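# Swing open the middle wall cabinet's right door

## Task

Pull the right-hand door (seen from the front) of the middle wall cabinet open until it sits roughly at a right angle to the wall. Keep that cabinet's left door closed, finish with no part of the robot in contact with the right door, and make sure nothing on the worktop or shelves ends up tipped over.

## Robot and tools

Robot: two arms. left_arm carries a left hand and is based near (-0.002, +0.358, +0.031) m. right_arm carries a right hand and is based near (+0.040, -0.348, +0.009) m. A post stands on the floor behind them.

Scene frame: the origin is at table-top height, midway between the arms. +x points out over the table, +z points up, and +y points toward left_arm's side. Arm names do not follow image left and right. All reported hand positions (metres) and quaternions (end_effector_quat_wxyz) are in this frame. Reported values can be off by a few centimetres, and more at long reach.

Hand point: a spot 0.05 m in front of the palm and 0.15 m from the wrist face. Its +z runs along the straight fingers, +y points out of the palm, and +x runs across the palm. On the right hand +x points away from the thumb; on the left hand it points toward the thumb. Straight fingertips reach 0.06-0.07 m beyond the point and sit 0.06 m behind it along -y. A wrist bracket on the little-finger side can strike things.

Row layout: every action row has 28 numbers, each in [-1, 1], with both arms in every row. Numbers 1-6 are left_arm dx, dy, dz, rx, ry, rz. Numbers 7-14 are the left hand: little, ring, middle, index, thumb_bend, thumb_turn, force_limit, speed. Numbers 15-20 are right_arm dx, dy, dz, rx, ry, rz. Numbers 21-28 are the right hand in the same order as the left.

Arm numbers are offsets, not poses. They are measured from the arm's current "Hand target" along that target's own axes. A value of 1.0 means 0.6 m of travel or 180 degrees of turn. rx, ry, rz together form one rotation vector. Each command is clipped to within 40 degrees of the measured orientation. Sending six zeros for an arm asks it for nothing new.

Hand numbers are absolute finger targets, not offsets. For the fingers and thumb_bend, +1 is straight and -1 is curled. For thumb_turn, +1 puts the thumb beside the palm and -1 puts it in front of the palm. force_limit runs from about 0 N at -1 to 10 N at +1 (15 N for the two thumb motors). speed rises from near zero at -1 to full speed at +0.48 and stays at full above that. For a gentle close, use speed -0.94 or lower. To keep a hand unchanged, resend the last eight numbers it actually ran, not its readings. If it has not run any yet, send hand_measured followed by hand_force_limit and hand_speed.

execute_actions(actions, cameras): actions is a list of actions. Each action is up to 15 rows, one per 1/30 s step; if shorter, the last row is held until step 15. Every row in an action is an offset from the Hand target at the start of that action, not from the previous row. A new action or call starts from the updated Hand target, so repeating an offset moves the arm further. cameras is a list of names, ["all"], or []. An empty actions list returns images.

move(target, speed, blend, blocking, cameras): drives each hand point in a straight line toward its target. target is one 28-number row or a list of up to 15 rows. Every row is an offset from the same starting Hand targets, not chained from the row before. speed is in m/s, from 0.002 to 4.3, default 0.25; turns run at up to twice that in rad/s. blend is a corner radius in metres; 0 means stop at each target. A move stops after 10 s at most and does not avoid obstacles. Faster moves lag behind the path more and hit harder. With blocking=false the call returns after about 0.5 s while the move keeps running. The result adds a "move:" line with the ending (done, off_target, moving, held or fault) and any limits (paced = the pose was clipped, held = a check withheld steps).

wait(seconds): 0 to 3600; lets time pass and lets a running move continue. stop(): brakes a running move. zoom_image(camera, region): region is [x0, y0, x1, y1] in pixels, at most 504 by 504, taken from that camera's newest image. show_instructions(): shows the reference pages. finished_scene(scene=1): ends the scene for good.

Cameras: cam_head_left, cam_head_right, cam_high and cam_low are 672x504; cam_left_wrist and cam_right_wrist are 616x616 fisheye. Calibration comes with each scene.

Results: Hand target is the last commanded pose after clipping, and the next offsets count from it. Friction and weight often leave the hand 1-3 cm short of target, usually low; this alone does not mean contact. To close the gap, send the missing distance as an offset. Other result fields:
- hand_measured, hand_stopped_by (moving, target, force, stalled, fault) and hand_load_n (N, positive when something pushes a finger open) follow the same six-motor order.
- Joint torques: positive means toward larger joint angle; numbers 3 and 4 wrap at ±28 N m.
- Watch for MOTOR HOT; at 100 °C the arm goes limp for 30-60 s.

Avoid:
- Fast contact, slamming the door, or ramming fixed parts.
- Knocking over or dropping items; anything leaving the table fails the task.
- Pressing the two arms or hands together.
- Pushing on into something that has stopped the arm. Back off by commanding a target past the current hand point.
- Holding a long stretch or a push against something, which overheats the motors.
- Excessive finger force.

At the end, move the hand clear of the door.

Each tool is called after "Request:" as name([rows], argument=value, ...), one row to a line, values as JSON.

Reference images:

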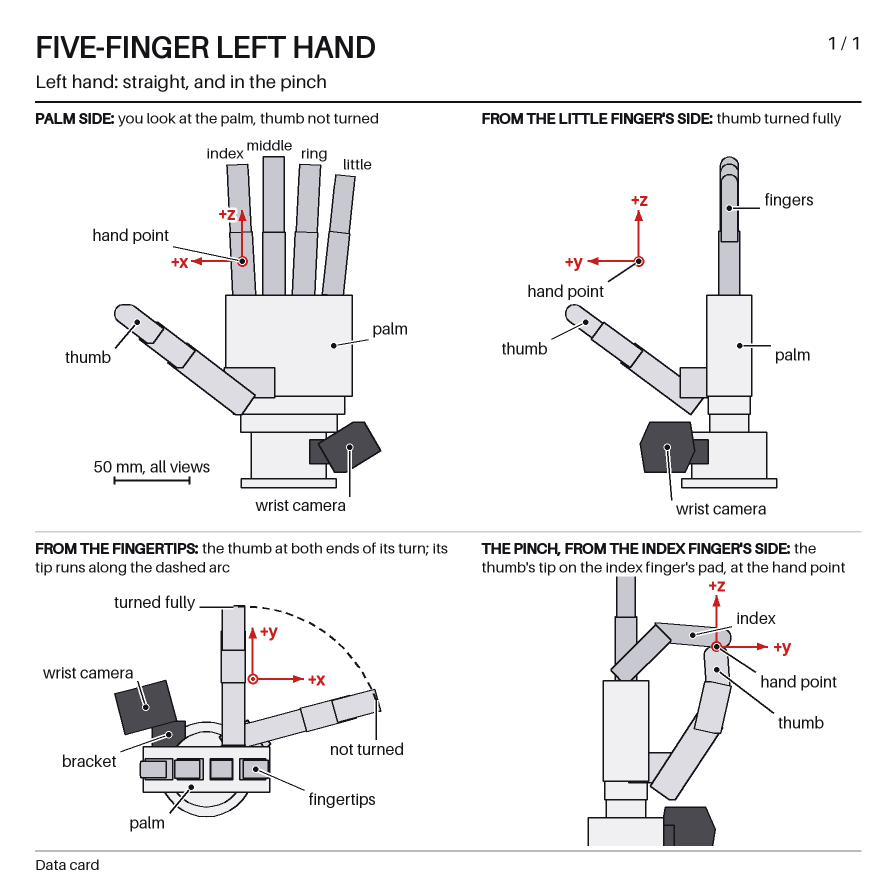

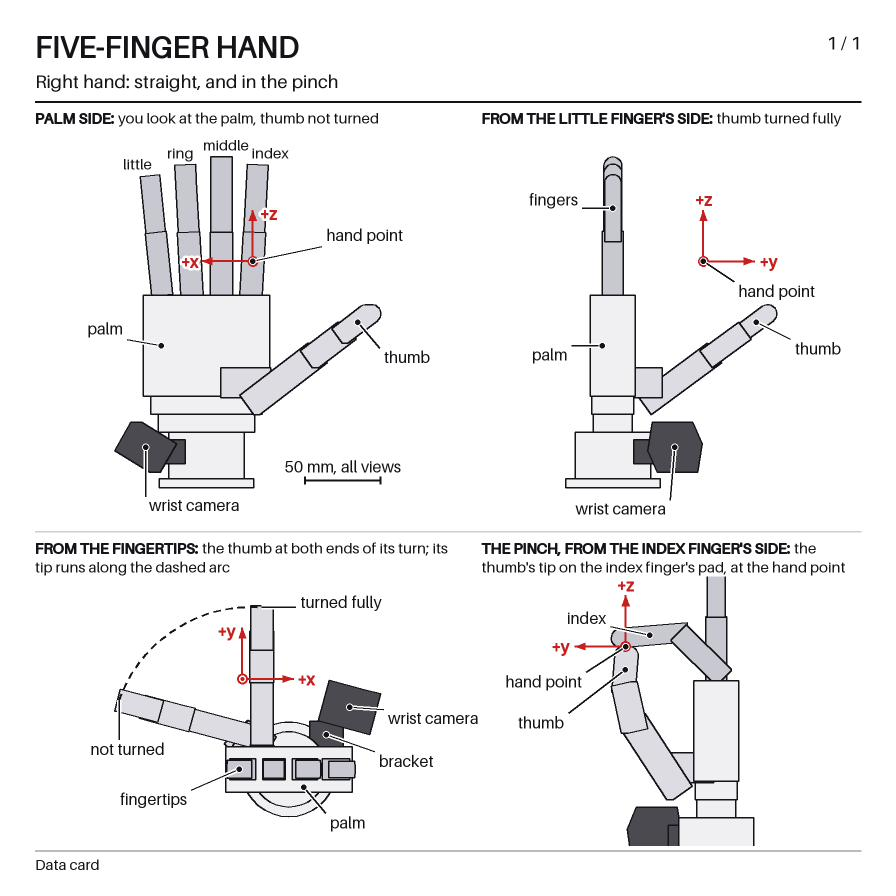

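## Session

Request:
execute_actions(actions=[])

Scene clock: 0.00 s.
left_arm: end_effector_position=(+0.2986, +0.4749, +0.1208) hand_measured=(+1.000, +1.000, +1.000, +1.000, +1.000, +1.000) hand_load_n=(+0.0, +0.0, +0.0, +0.0, +0.0, +0.0) hand_stopped_by=(target, target, target, target, target, target) hand_force_limit=0.00 hand_speed=-0.80 end_effector_quat_wxyz=(+0.424, -0.421, +0.716, +0.361) | right_arm: end_effector_position=(+0.2297, +0.0724, +0.1491) hand_measured=(+1.000, +1.000, +1.000, +1.000, +1.000, +1.000) hand_load_n=(+0.0, +0.0, +0.0, +0.0, +0.0, +0.0) hand_stopped_by=(target, target, target, target, target, target) hand_force_limit=0.00 hand_speed=-0.80 end_effector_quat_wxyz=(+0.033, -0.582, +0.692, +0.426)
Joint positions: left_arm=[-0.23 1.373 0.616 -0.526 -1.163 0.486] | right_arm=[0.749 1.599 0.986 -0.842 -0.877 0.945]
Joint velocities: within noise
Joint torques (N m): no reading
Motor temperatures (°C): left_arm=[30 34 24 34 33 26] | right_arm=[27 36 31 25 32 29]
Heat: left arm: hottest shoulder 34 °C; right arm: hottest shoulder 36 °C.
Hand target: left_arm +0.3043, +0.4737, +0.1239; +0.428, -0.424, +0.714, +0.357 | right_arm +0.2346, +0.0767, +0.1537; +0.040, -0.584, +0.690, +0.426

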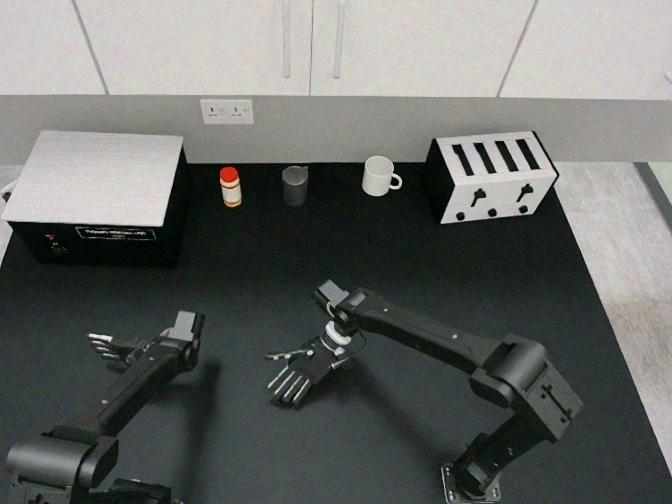

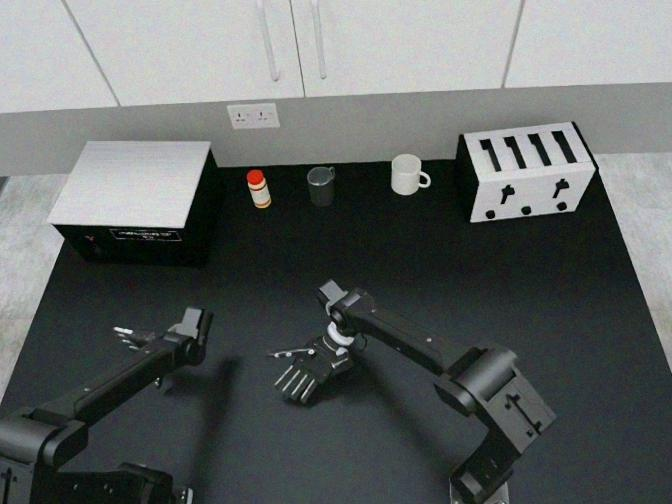

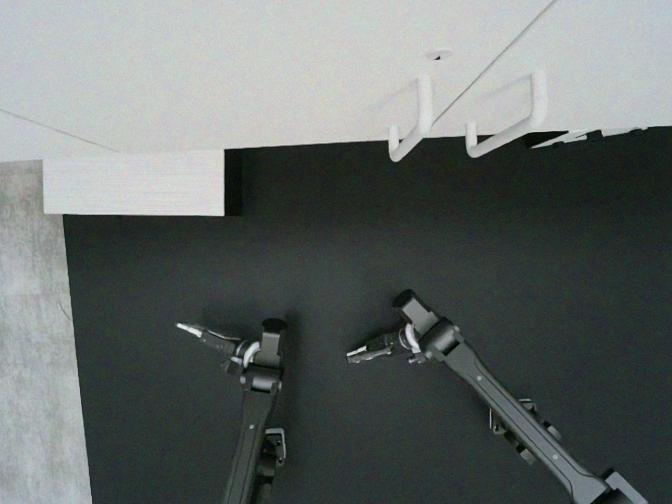

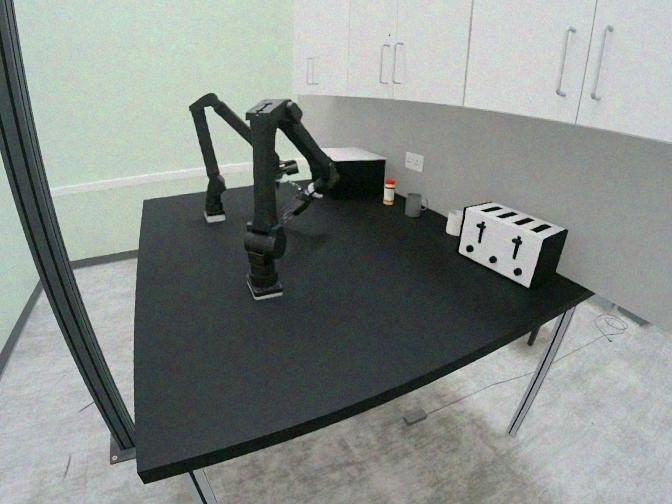

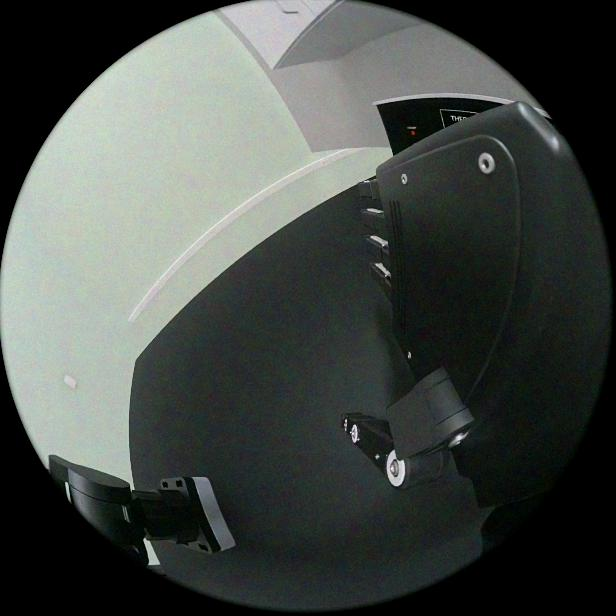

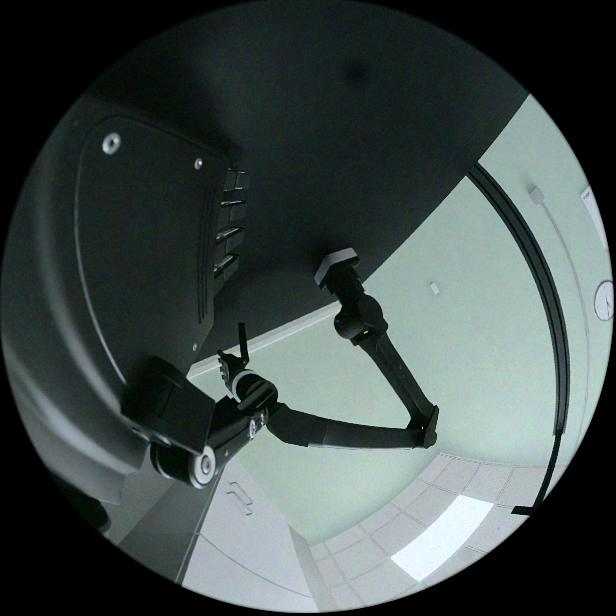

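Request:
move(target=[0,0,0,0,0,0,1,1,1,1,1,1,0,-0.8,-0.297,0.1142,-0.8175,0.546,-0.3513,0.0854,1,1,1,1,1,1,0,-0.8], speed=0.25, cameras=["all"])

Scene clock: 32.33 s.
left_arm: end_effector_position=(+0.2986, +0.4749, +0.1208) hand_measured=(+1.000, +1.000, +1.000, +1.000, +1.000, +1.000) hand_load_n=(+0.0, +0.0, +0.0, +0.0, +0.0, +0.0) hand_stopped_by=(target, target, target, target, target, target) hand_force_limit=0.00 hand_speed=-0.80 end_effector_quat_wxyz=(+0.424, -0.421, +0.716, +0.361) | right_arm: end_effector_position=(+0.4528, -0.1057, +0.5638) hand_measured=(+1.000, +1.000, +1.000, +1.000, +1.000, +1.000) hand_load_n=(+0.0, +0.0, +0.0, +0.0, +0.0, +0.0) hand_stopped_by=(target, target, target, target, target, target) hand_force_limit=0.00 hand_speed=-0.80 end_effector_quat_wxyz=(+0.689, -0.006, +0.725, -0.014)
Joint positions: left_arm=[-0.23 1.373 0.616 -0.526 -1.163 0.486] | right_arm=[0.734 0.888 1.083 -0.262 0.713 1.587]
Joint torques (N m): left_arm=[-1.2 -6.53 6.68 0.54 -0.9 0.03] | right_arm=[0.32 -3.84 12.67 2.77 0.02 -0.3]
Motor temperatures (°C): left_arm=[29 34 26 33 33 26] | right_arm=[27 36 37 25 33 28]
Heat: left arm: hottest shoulder 34 °C; right arm: hottest elbow 37 °C.
Hand target: left_arm +0.3043, +0.4737, +0.1239; +0.428, -0.424, +0.714, +0.357 | right_arm +0.4501, -0.1001, +0.6002; +0.707, +0.000, +0.707, +0.000
Off the commanded pose: left_arm 0.007 m, 1 deg | right_arm 0.037 m, 3 deg.
move: off_target (right_arm)
cam_right_wrist: T_world_to_cam=[[-0.06759, 0.96135, -0.26692, 0.27948], [-0.44966, 0.20947, 0.86829, -0.26255], [0.89064, 0.17871, 0.41812, -0.50236]] pos_world=[0.34825, -0.1239, 0.51262]

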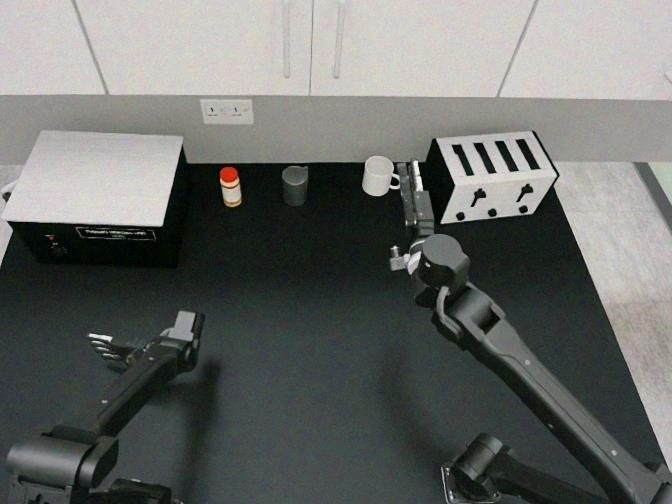

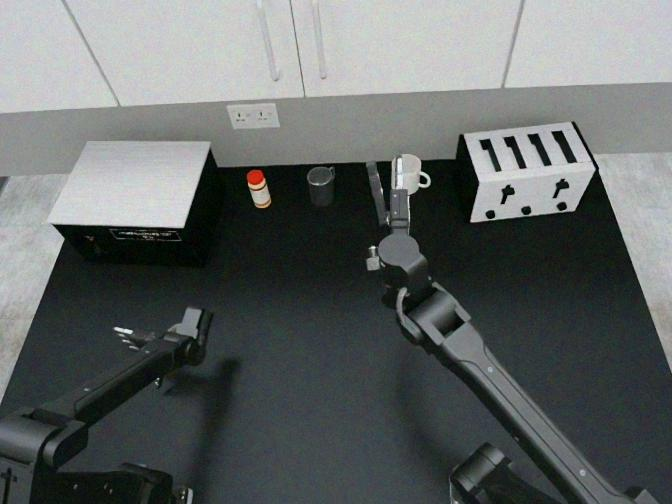

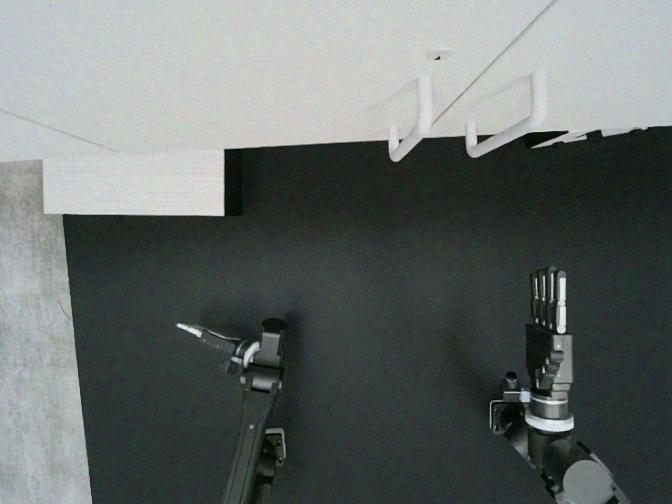

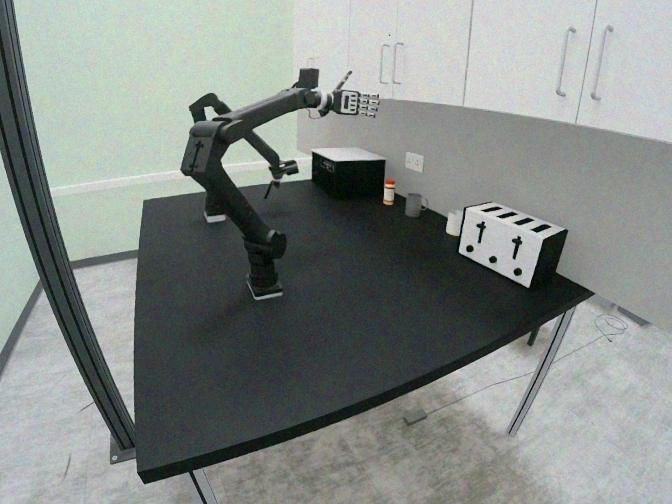

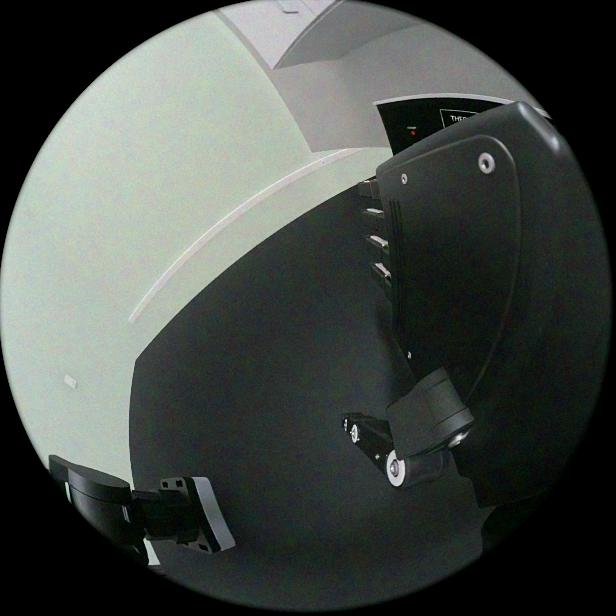

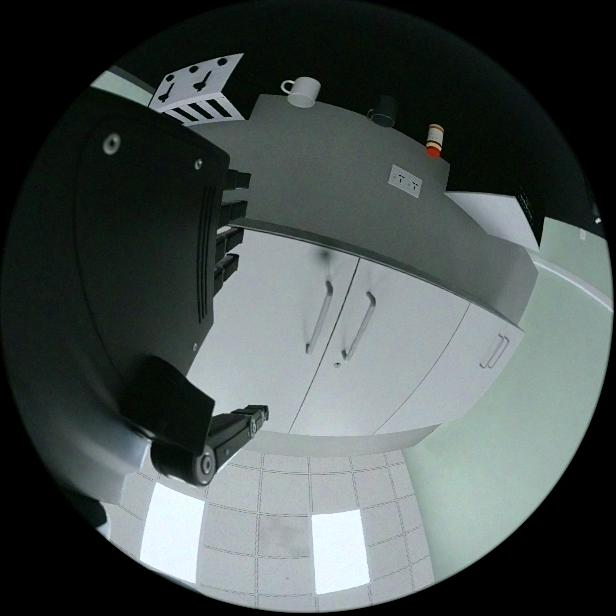

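Request:
zoom_image(camera="cam_right_wrist", region=[180, 160, 480, 460])

Request:
zoom_image(camera="cam_high", region=[340, 0, 640, 200])

Request:
zoom_image(camera="cam_low", region=[280, 0, 600, 240])

Scaled by 1.680 from the camera's image (finer frame: 880x880).

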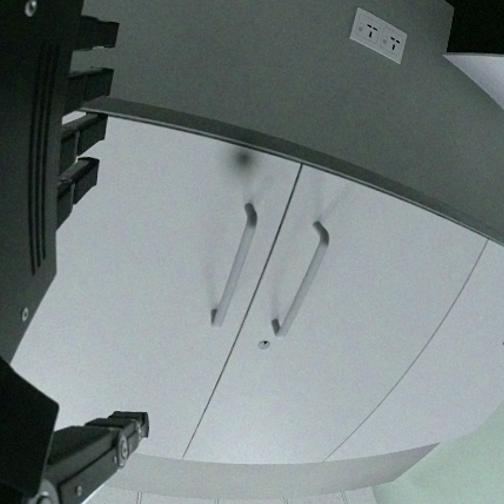

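Scaled by 1.680 from the camera's image (finer frame: 960x720).

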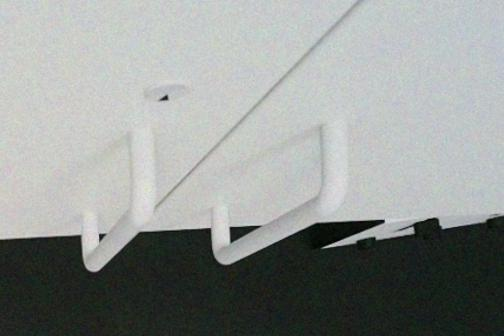

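Scaled by 1.575 from the camera's image (finer frame: 960x720).

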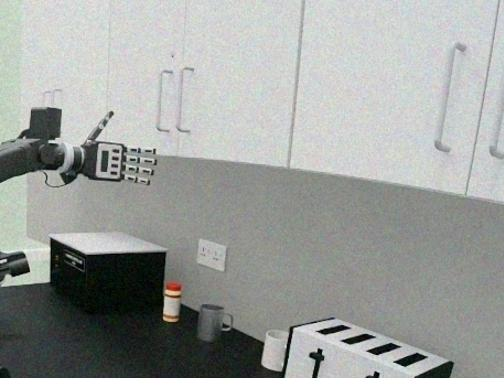

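Request:
move(target=[0,0,0,0,0,0,1,1,1,1,1,1,0,-0.8,-0.225,-0.0165,0.25,0,-0.014,0,0,0,0,0,1,-1,0,-0.4], speed=0.15, cameras=["all"])

Scene clock: 41.00 s.
left_arm: end_effector_position=(+0.2986, +0.4749, +0.1208) hand_measured=(+1.000, +1.000, +1.000, +1.000, +1.000, +1.000) hand_load_n=(+0.0, +0.0, +0.0, +0.0, +0.0, +0.0) hand_stopped_by=(target, target, target, target, target, target) hand_force_limit=0.00 hand_speed=-0.80 end_effector_quat_wxyz=(+0.424, -0.421, +0.716, +0.361) | right_arm: end_effector_position=(+0.6001, -0.1035, +0.7105) hand_measured=(+0.000, +0.000, +0.000, +0.000, +1.000, -1.000) hand_load_n=(+0.0, +0.0, +0.0, +0.0, +0.0, +0.0) hand_stopped_by=(target, target, target, target, target, target) hand_force_limit=0.00 hand_speed=-0.40 end_effector_quat_wxyz=(+0.713, -0.003, +0.701, +0.003)
Joint positions: left_arm=[-0.23 1.373 0.616 -0.526 -1.163 0.486] | right_arm=[0.494 1.3 1.712 -0.392 0.455 1.562]
Joint torques (N m): left_arm=[-1.2 -6.53 6.68 0.54 -0.91 0.02] | right_arm=[-1.73 -10.87 12.44 1.4 -0.31 -0.22]
Heat: left arm: hottest shoulder 34 °C; right arm: hottest elbow 40 °C.
Hand target: left_arm +0.3043, +0.4737, +0.1239; +0.428, -0.424, +0.714, +0.357 | right_arm +0.6001, -0.1102, +0.7353; +0.723, +0.000, +0.691, +0.000
Off the commanded pose: left_arm 0.007 m, 1 deg | right_arm 0.026 m, 2 deg.
move: off_target (right_arm)
cam_right_wrist: T_world_to_cam=[[-0.06786, 0.96732, -0.2443, 0.31124], [-0.51184, 0.17643, 0.84077, -0.27076], [0.8564, 0.18209, 0.48314, -0.72063]] pos_world=[0.49969, -0.12208, 0.65185]

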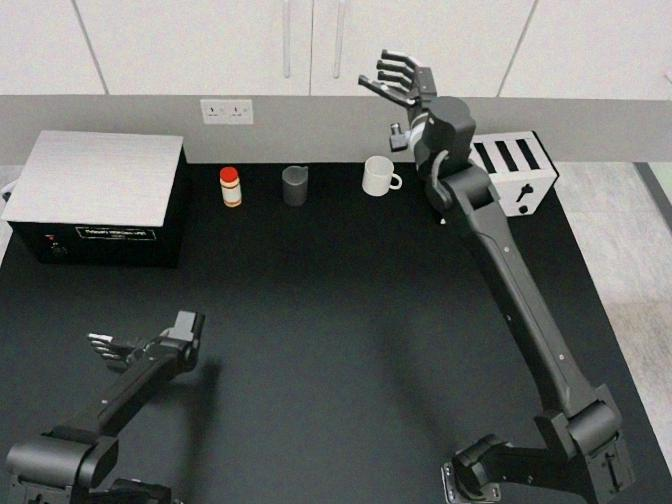

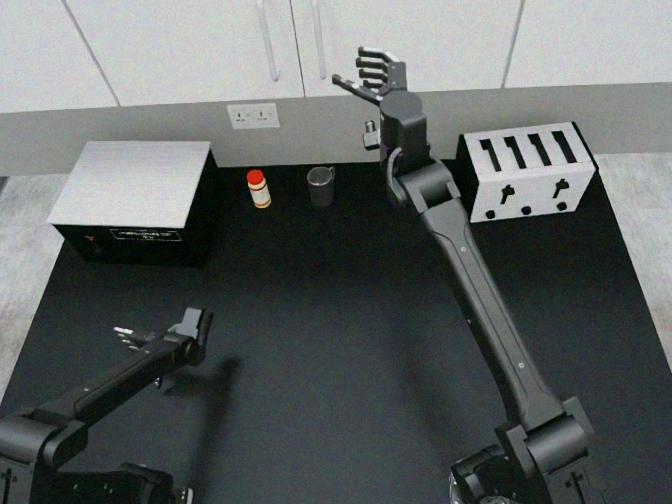

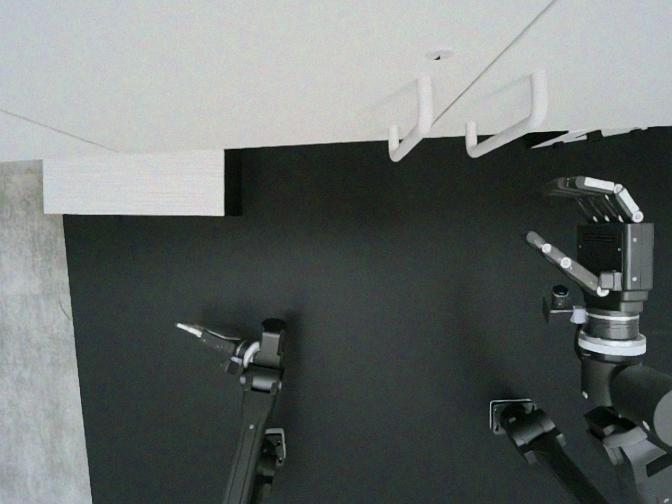

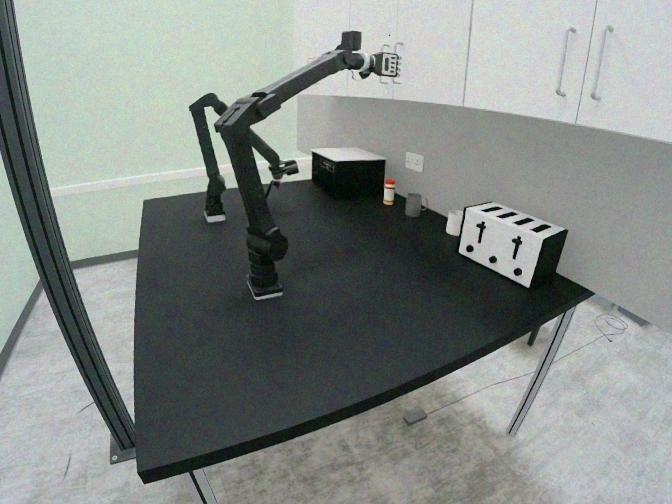

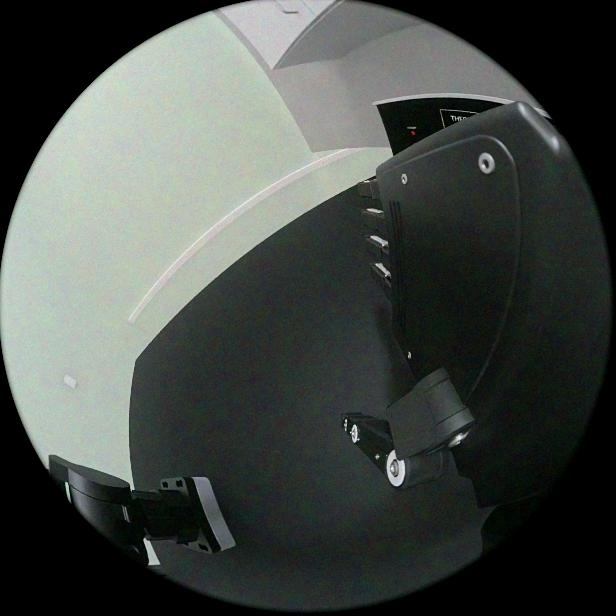

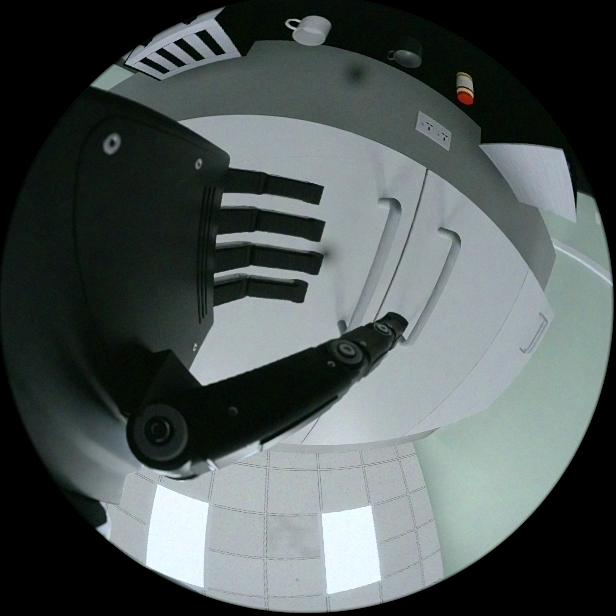

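Request:
move(target=[0,0,0,0,0,0,1,1,1,1,1,1,0,-0.8,0.0045,0,0.095,0,0,0,0,0,0,0,1,-1,0,-0.4], speed=0.08, cameras=["cam_high","cam_right_wrist","cam_head_left","cam_head_right","cam_low"])

Request:
zoom_image(camera="cam_high", region=[420, 40, 672, 250])

Scene clock: 46.00 s.
left_arm: end_effector_position=(+0.2986, +0.4749, +0.1208) hand_measured=(+1.000, +1.000, +1.000, +1.000, +1.000, +1.000) hand_load_n=(+0.0, +0.0, +0.0, +0.0, +0.0, +0.0) hand_stopped_by=(target, target, target, target, target, target) hand_force_limit=0.00 hand_speed=-0.80 end_effector_quat_wxyz=(+0.424, -0.421, +0.716, +0.361) | right_arm: end_effector_position=(+0.6567, -0.1016, +0.7113) hand_measured=(+0.000, +0.000, +0.000, +0.000, +1.000, -1.000) hand_load_n=(+0.0, +0.0, +0.0, +0.0, +0.0, +0.0) hand_stopped_by=(target, target, target, target, target, target) hand_force_limit=0.00 hand_speed=-0.40 end_effector_quat_wxyz=(+0.713, -0.004, +0.701, +0.003)
Joint positions: left_arm=[-0.23 1.373 0.616 -0.526 -1.163 0.486] | right_arm=[0.442 1.435 1.846 -0.392 0.401 1.562]
Joint torques (N m): left_arm=[-1.2 -6.59 6.68 0.54 -0.9 0.02] | right_arm=[-2.02 -13.39 12.27 1.51 -0.35 -0.16]
Heat: left arm: hottest shoulder 34 °C; right arm: hottest elbow 41 °C.
Hand target: left_arm +0.3043, +0.4737, +0.1239; +0.428, -0.424, +0.714, +0.357 | right_arm +0.6571, -0.1102, +0.7350; +0.722, +0.000, +0.691, +0.000
Off the commanded pose: left_arm 0.007 m, 1 deg | right_arm 0.025 m, 2 deg.
move: off_target (right_arm)
cam_right_wrist: T_world_to_cam=[[-0.06986, 0.96685, -0.2456, 0.31555], [-0.51166, 0.17662, 0.84084, -0.24288], [0.85634, 0.1844, 0.48236, -0.76899]] pos_world=[0.55629, -0.12039, 0.65265]
Images, in order (width x height): cam_head_left 672x504, cam_head_right 672x504, cam_high 672x504, cam_low 672x504, cam_right_wrist 616x616.

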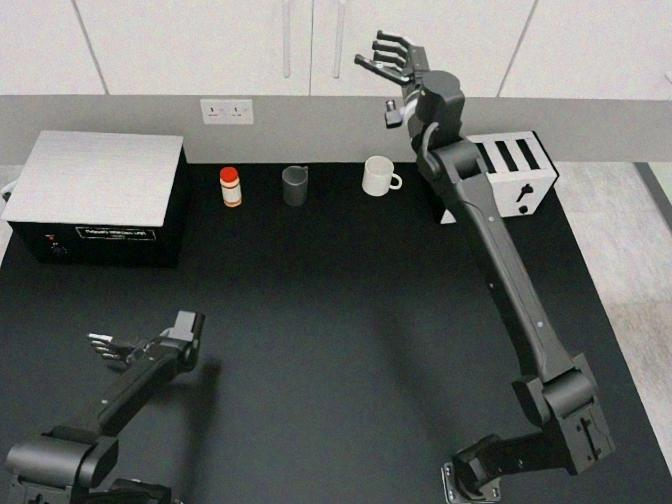

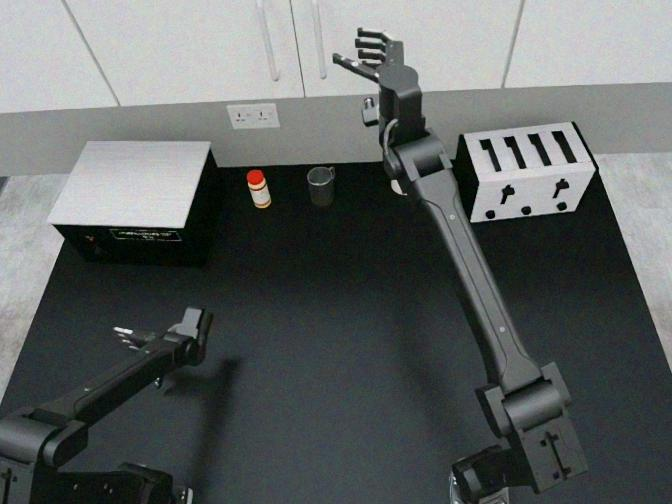

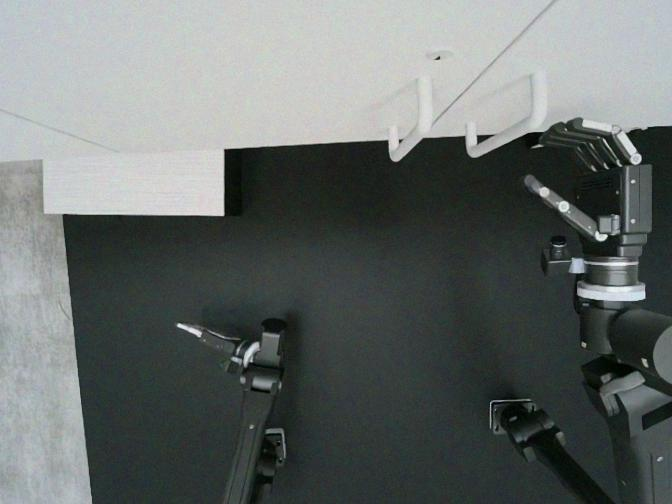

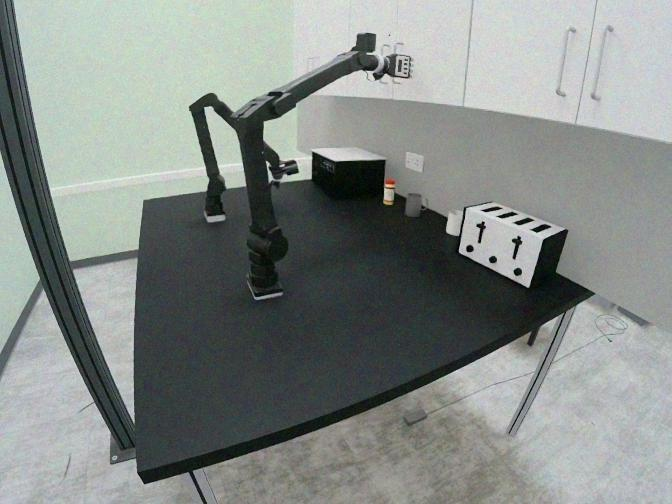

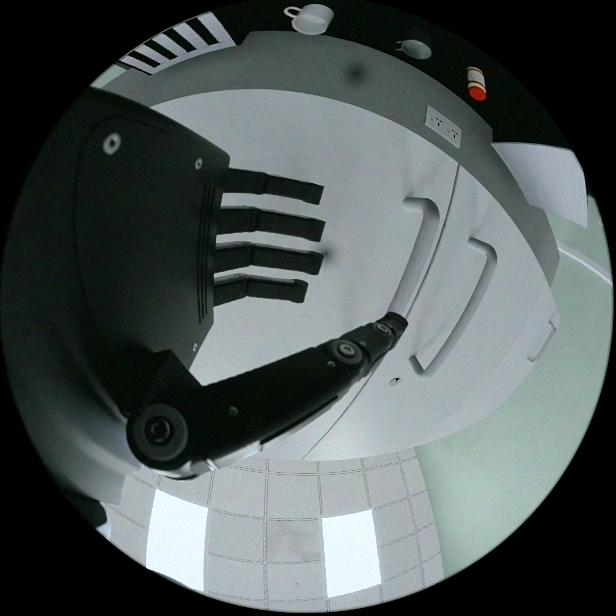

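Scaled by 2.000 from the camera's image (finer frame: 960x720).

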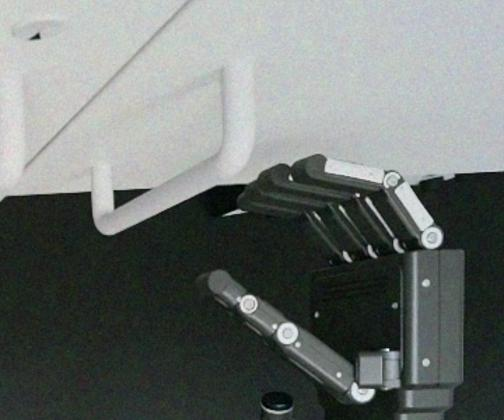

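Request:
zoom_image(camera="cam_head_left", region=[270, 0, 470, 150])

Request:
zoom_image(camera="cam_head_right", region=[250, 0, 450, 150])

Request:
zoom_image(camera="cam_low", region=[340, 10, 460, 110])

Request:
zoom_image(camera="cam_right_wrist", region=[200, 140, 520, 440])

Scaled by 2.520 from the camera's image (finer frame: 960x720).

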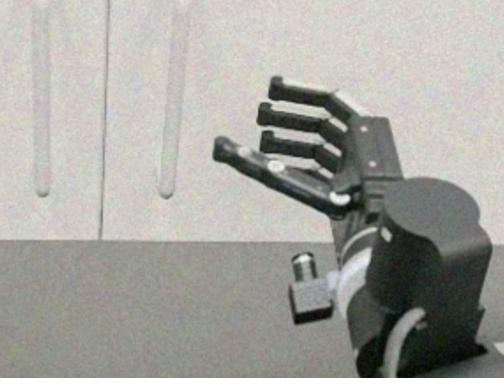

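Scaled by 2.520 from the camera's image (finer frame: 960x720).

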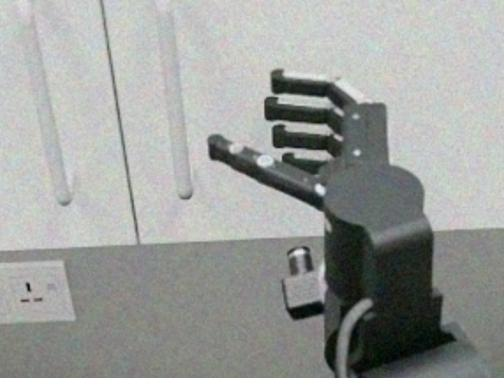

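Scaled by 4.200 from the camera's image (finer frame: 960x720).

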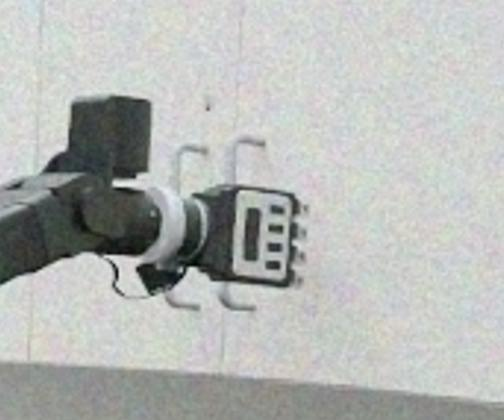

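Scaled by 1.575 from the camera's image (finer frame: 880x880).

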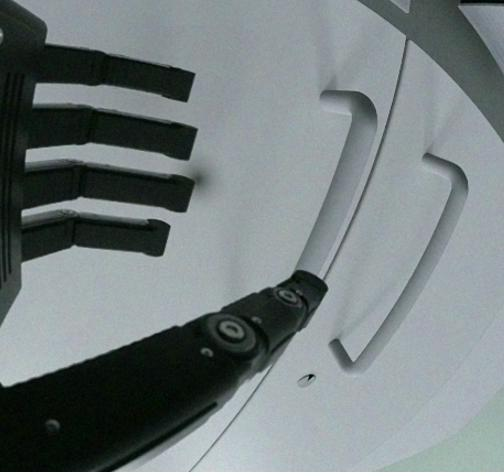

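Request:
move(target=[0,0,0,0,0,0,1,1,1,1,1,1,0,-0.8,0.001,0,0.022,0,0,0,-0.15,-0.15,-0.15,-0.15,1,-1,0,-0.4], speed=0.05, cameras=["cam_high","cam_right_wrist","cam_head_left","cam_head_right","cam_low"])

Request:
zoom_image(camera="cam_high", region=[450, 50, 610, 170])

Request:
zoom_image(camera="cam_right_wrist", region=[200, 140, 520, 440])

Scene clock: 54.03 s.
left_arm: end_effector_position=(+0.2986, +0.4749, +0.1208) hand_measured=(+1.000, +1.000, +1.000, +1.000, +1.000, +1.000) hand_load_n=(+0.0, +0.0, +0.0, +0.0, +0.0, +0.0) hand_stopped_by=(target, target, target, target, target, target) hand_force_limit=0.00 hand_speed=-0.80 end_effector_quat_wxyz=(+0.424, -0.421, +0.716, +0.361) | right_arm: end_effector_position=(+0.6685, -0.1019, +0.7136) hand_measured=(-0.150, -0.150, -0.150, -0.150, +1.000, -1.000) hand_load_n=(+0.0, +0.0, +0.0, +0.0, +0.0, +0.0) hand_stopped_by=(target, target, target, target, target, target) hand_force_limit=0.00 hand_speed=-0.40 end_effector_quat_wxyz=(+0.714, -0.004, +0.700, +0.003)
Joint positions: left_arm=[-0.23 1.373 0.616 -0.526 -1.163 0.486] | right_arm=[0.431 1.466 1.882 -0.395 0.39 1.562]
Joint torques (N m): left_arm=[-1.2 -6.59 6.68 0.53 -0.91 0.02] | right_arm=[-2.02 -13.92 12.33 1.5 -0.33 -0.15]
Motor temperatures (°C): left_arm=[29 34 27 33 33 26] | right_arm=[27 36 42 25 32 28]
Heat: left arm: hottest shoulder 34 °C; right arm: hottest elbow 42 °C.
Hand target: left_arm +0.3043, +0.4737, +0.1239; +0.428, -0.424, +0.714, +0.357 | right_arm +0.6704, -0.1100, +0.7349; +0.722, +0.000, +0.691, +0.000
Off the commanded pose: left_arm 0.007 m, 1 deg | right_arm 0.023 m, 1 deg.
move: off_target (right_arm)
cam_right_wrist: T_world_to_cam=[[-0.06947, 0.96711, -0.2447, 0.31638], [-0.51445, 0.17543, 0.83938, -0.23601], [0.8547, 0.18419, 0.48534, -0.78114]] pos_world=[0.5682, -0.12069, 0.65464]
Images, in order (width x height): cam_head_left 672x504, cam_head_right 672x504, cam_high 672x504, cam_low 672x504, cam_right_wrist 616x616.

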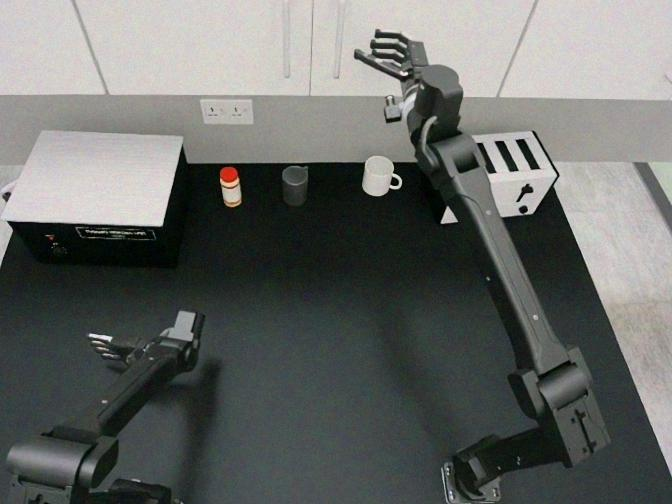

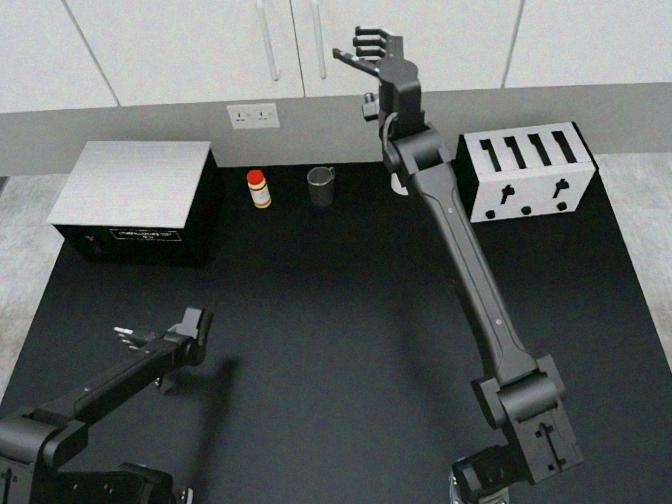

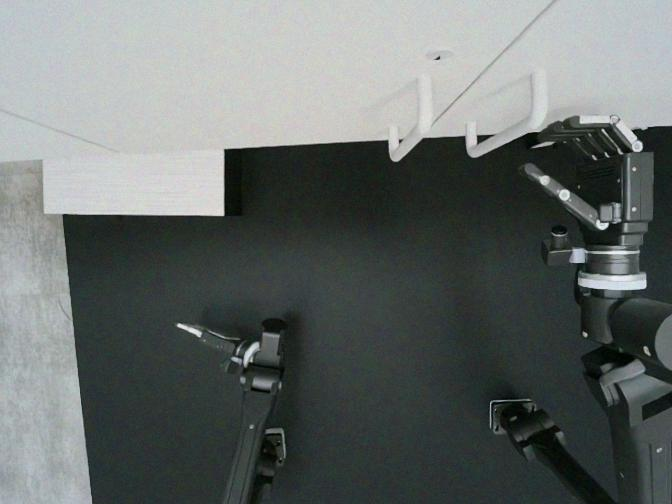

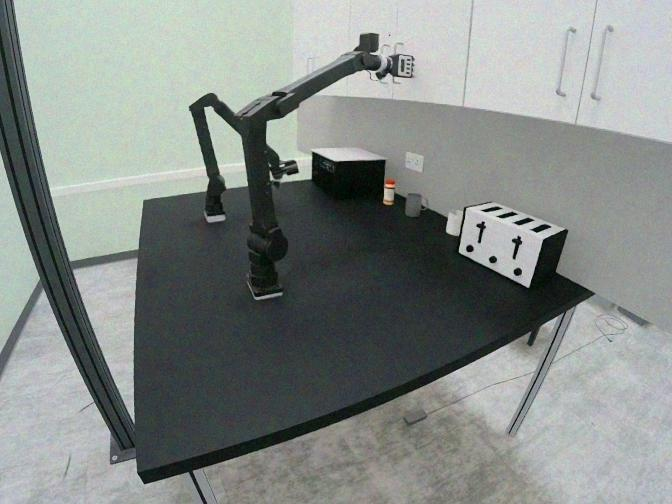

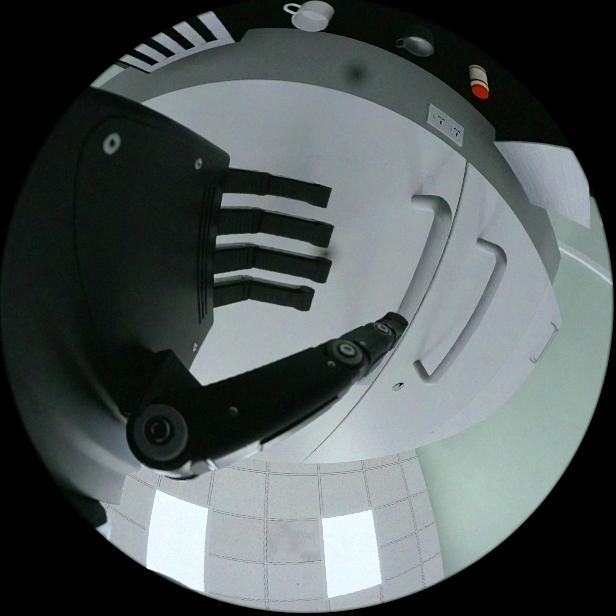

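Scaled by 3.150 from the camera's image (finer frame: 960x720).

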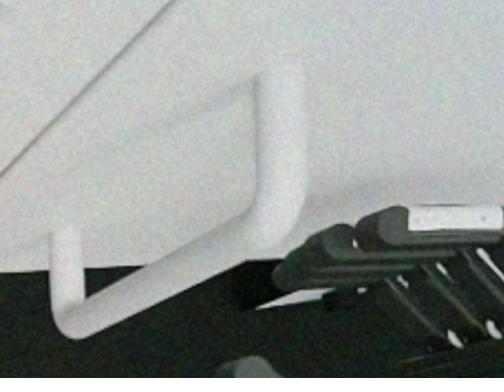

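Scaled by 1.575 from the camera's image (finer frame: 880x880).

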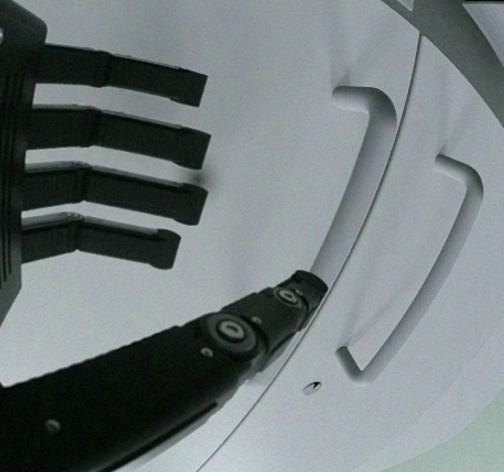

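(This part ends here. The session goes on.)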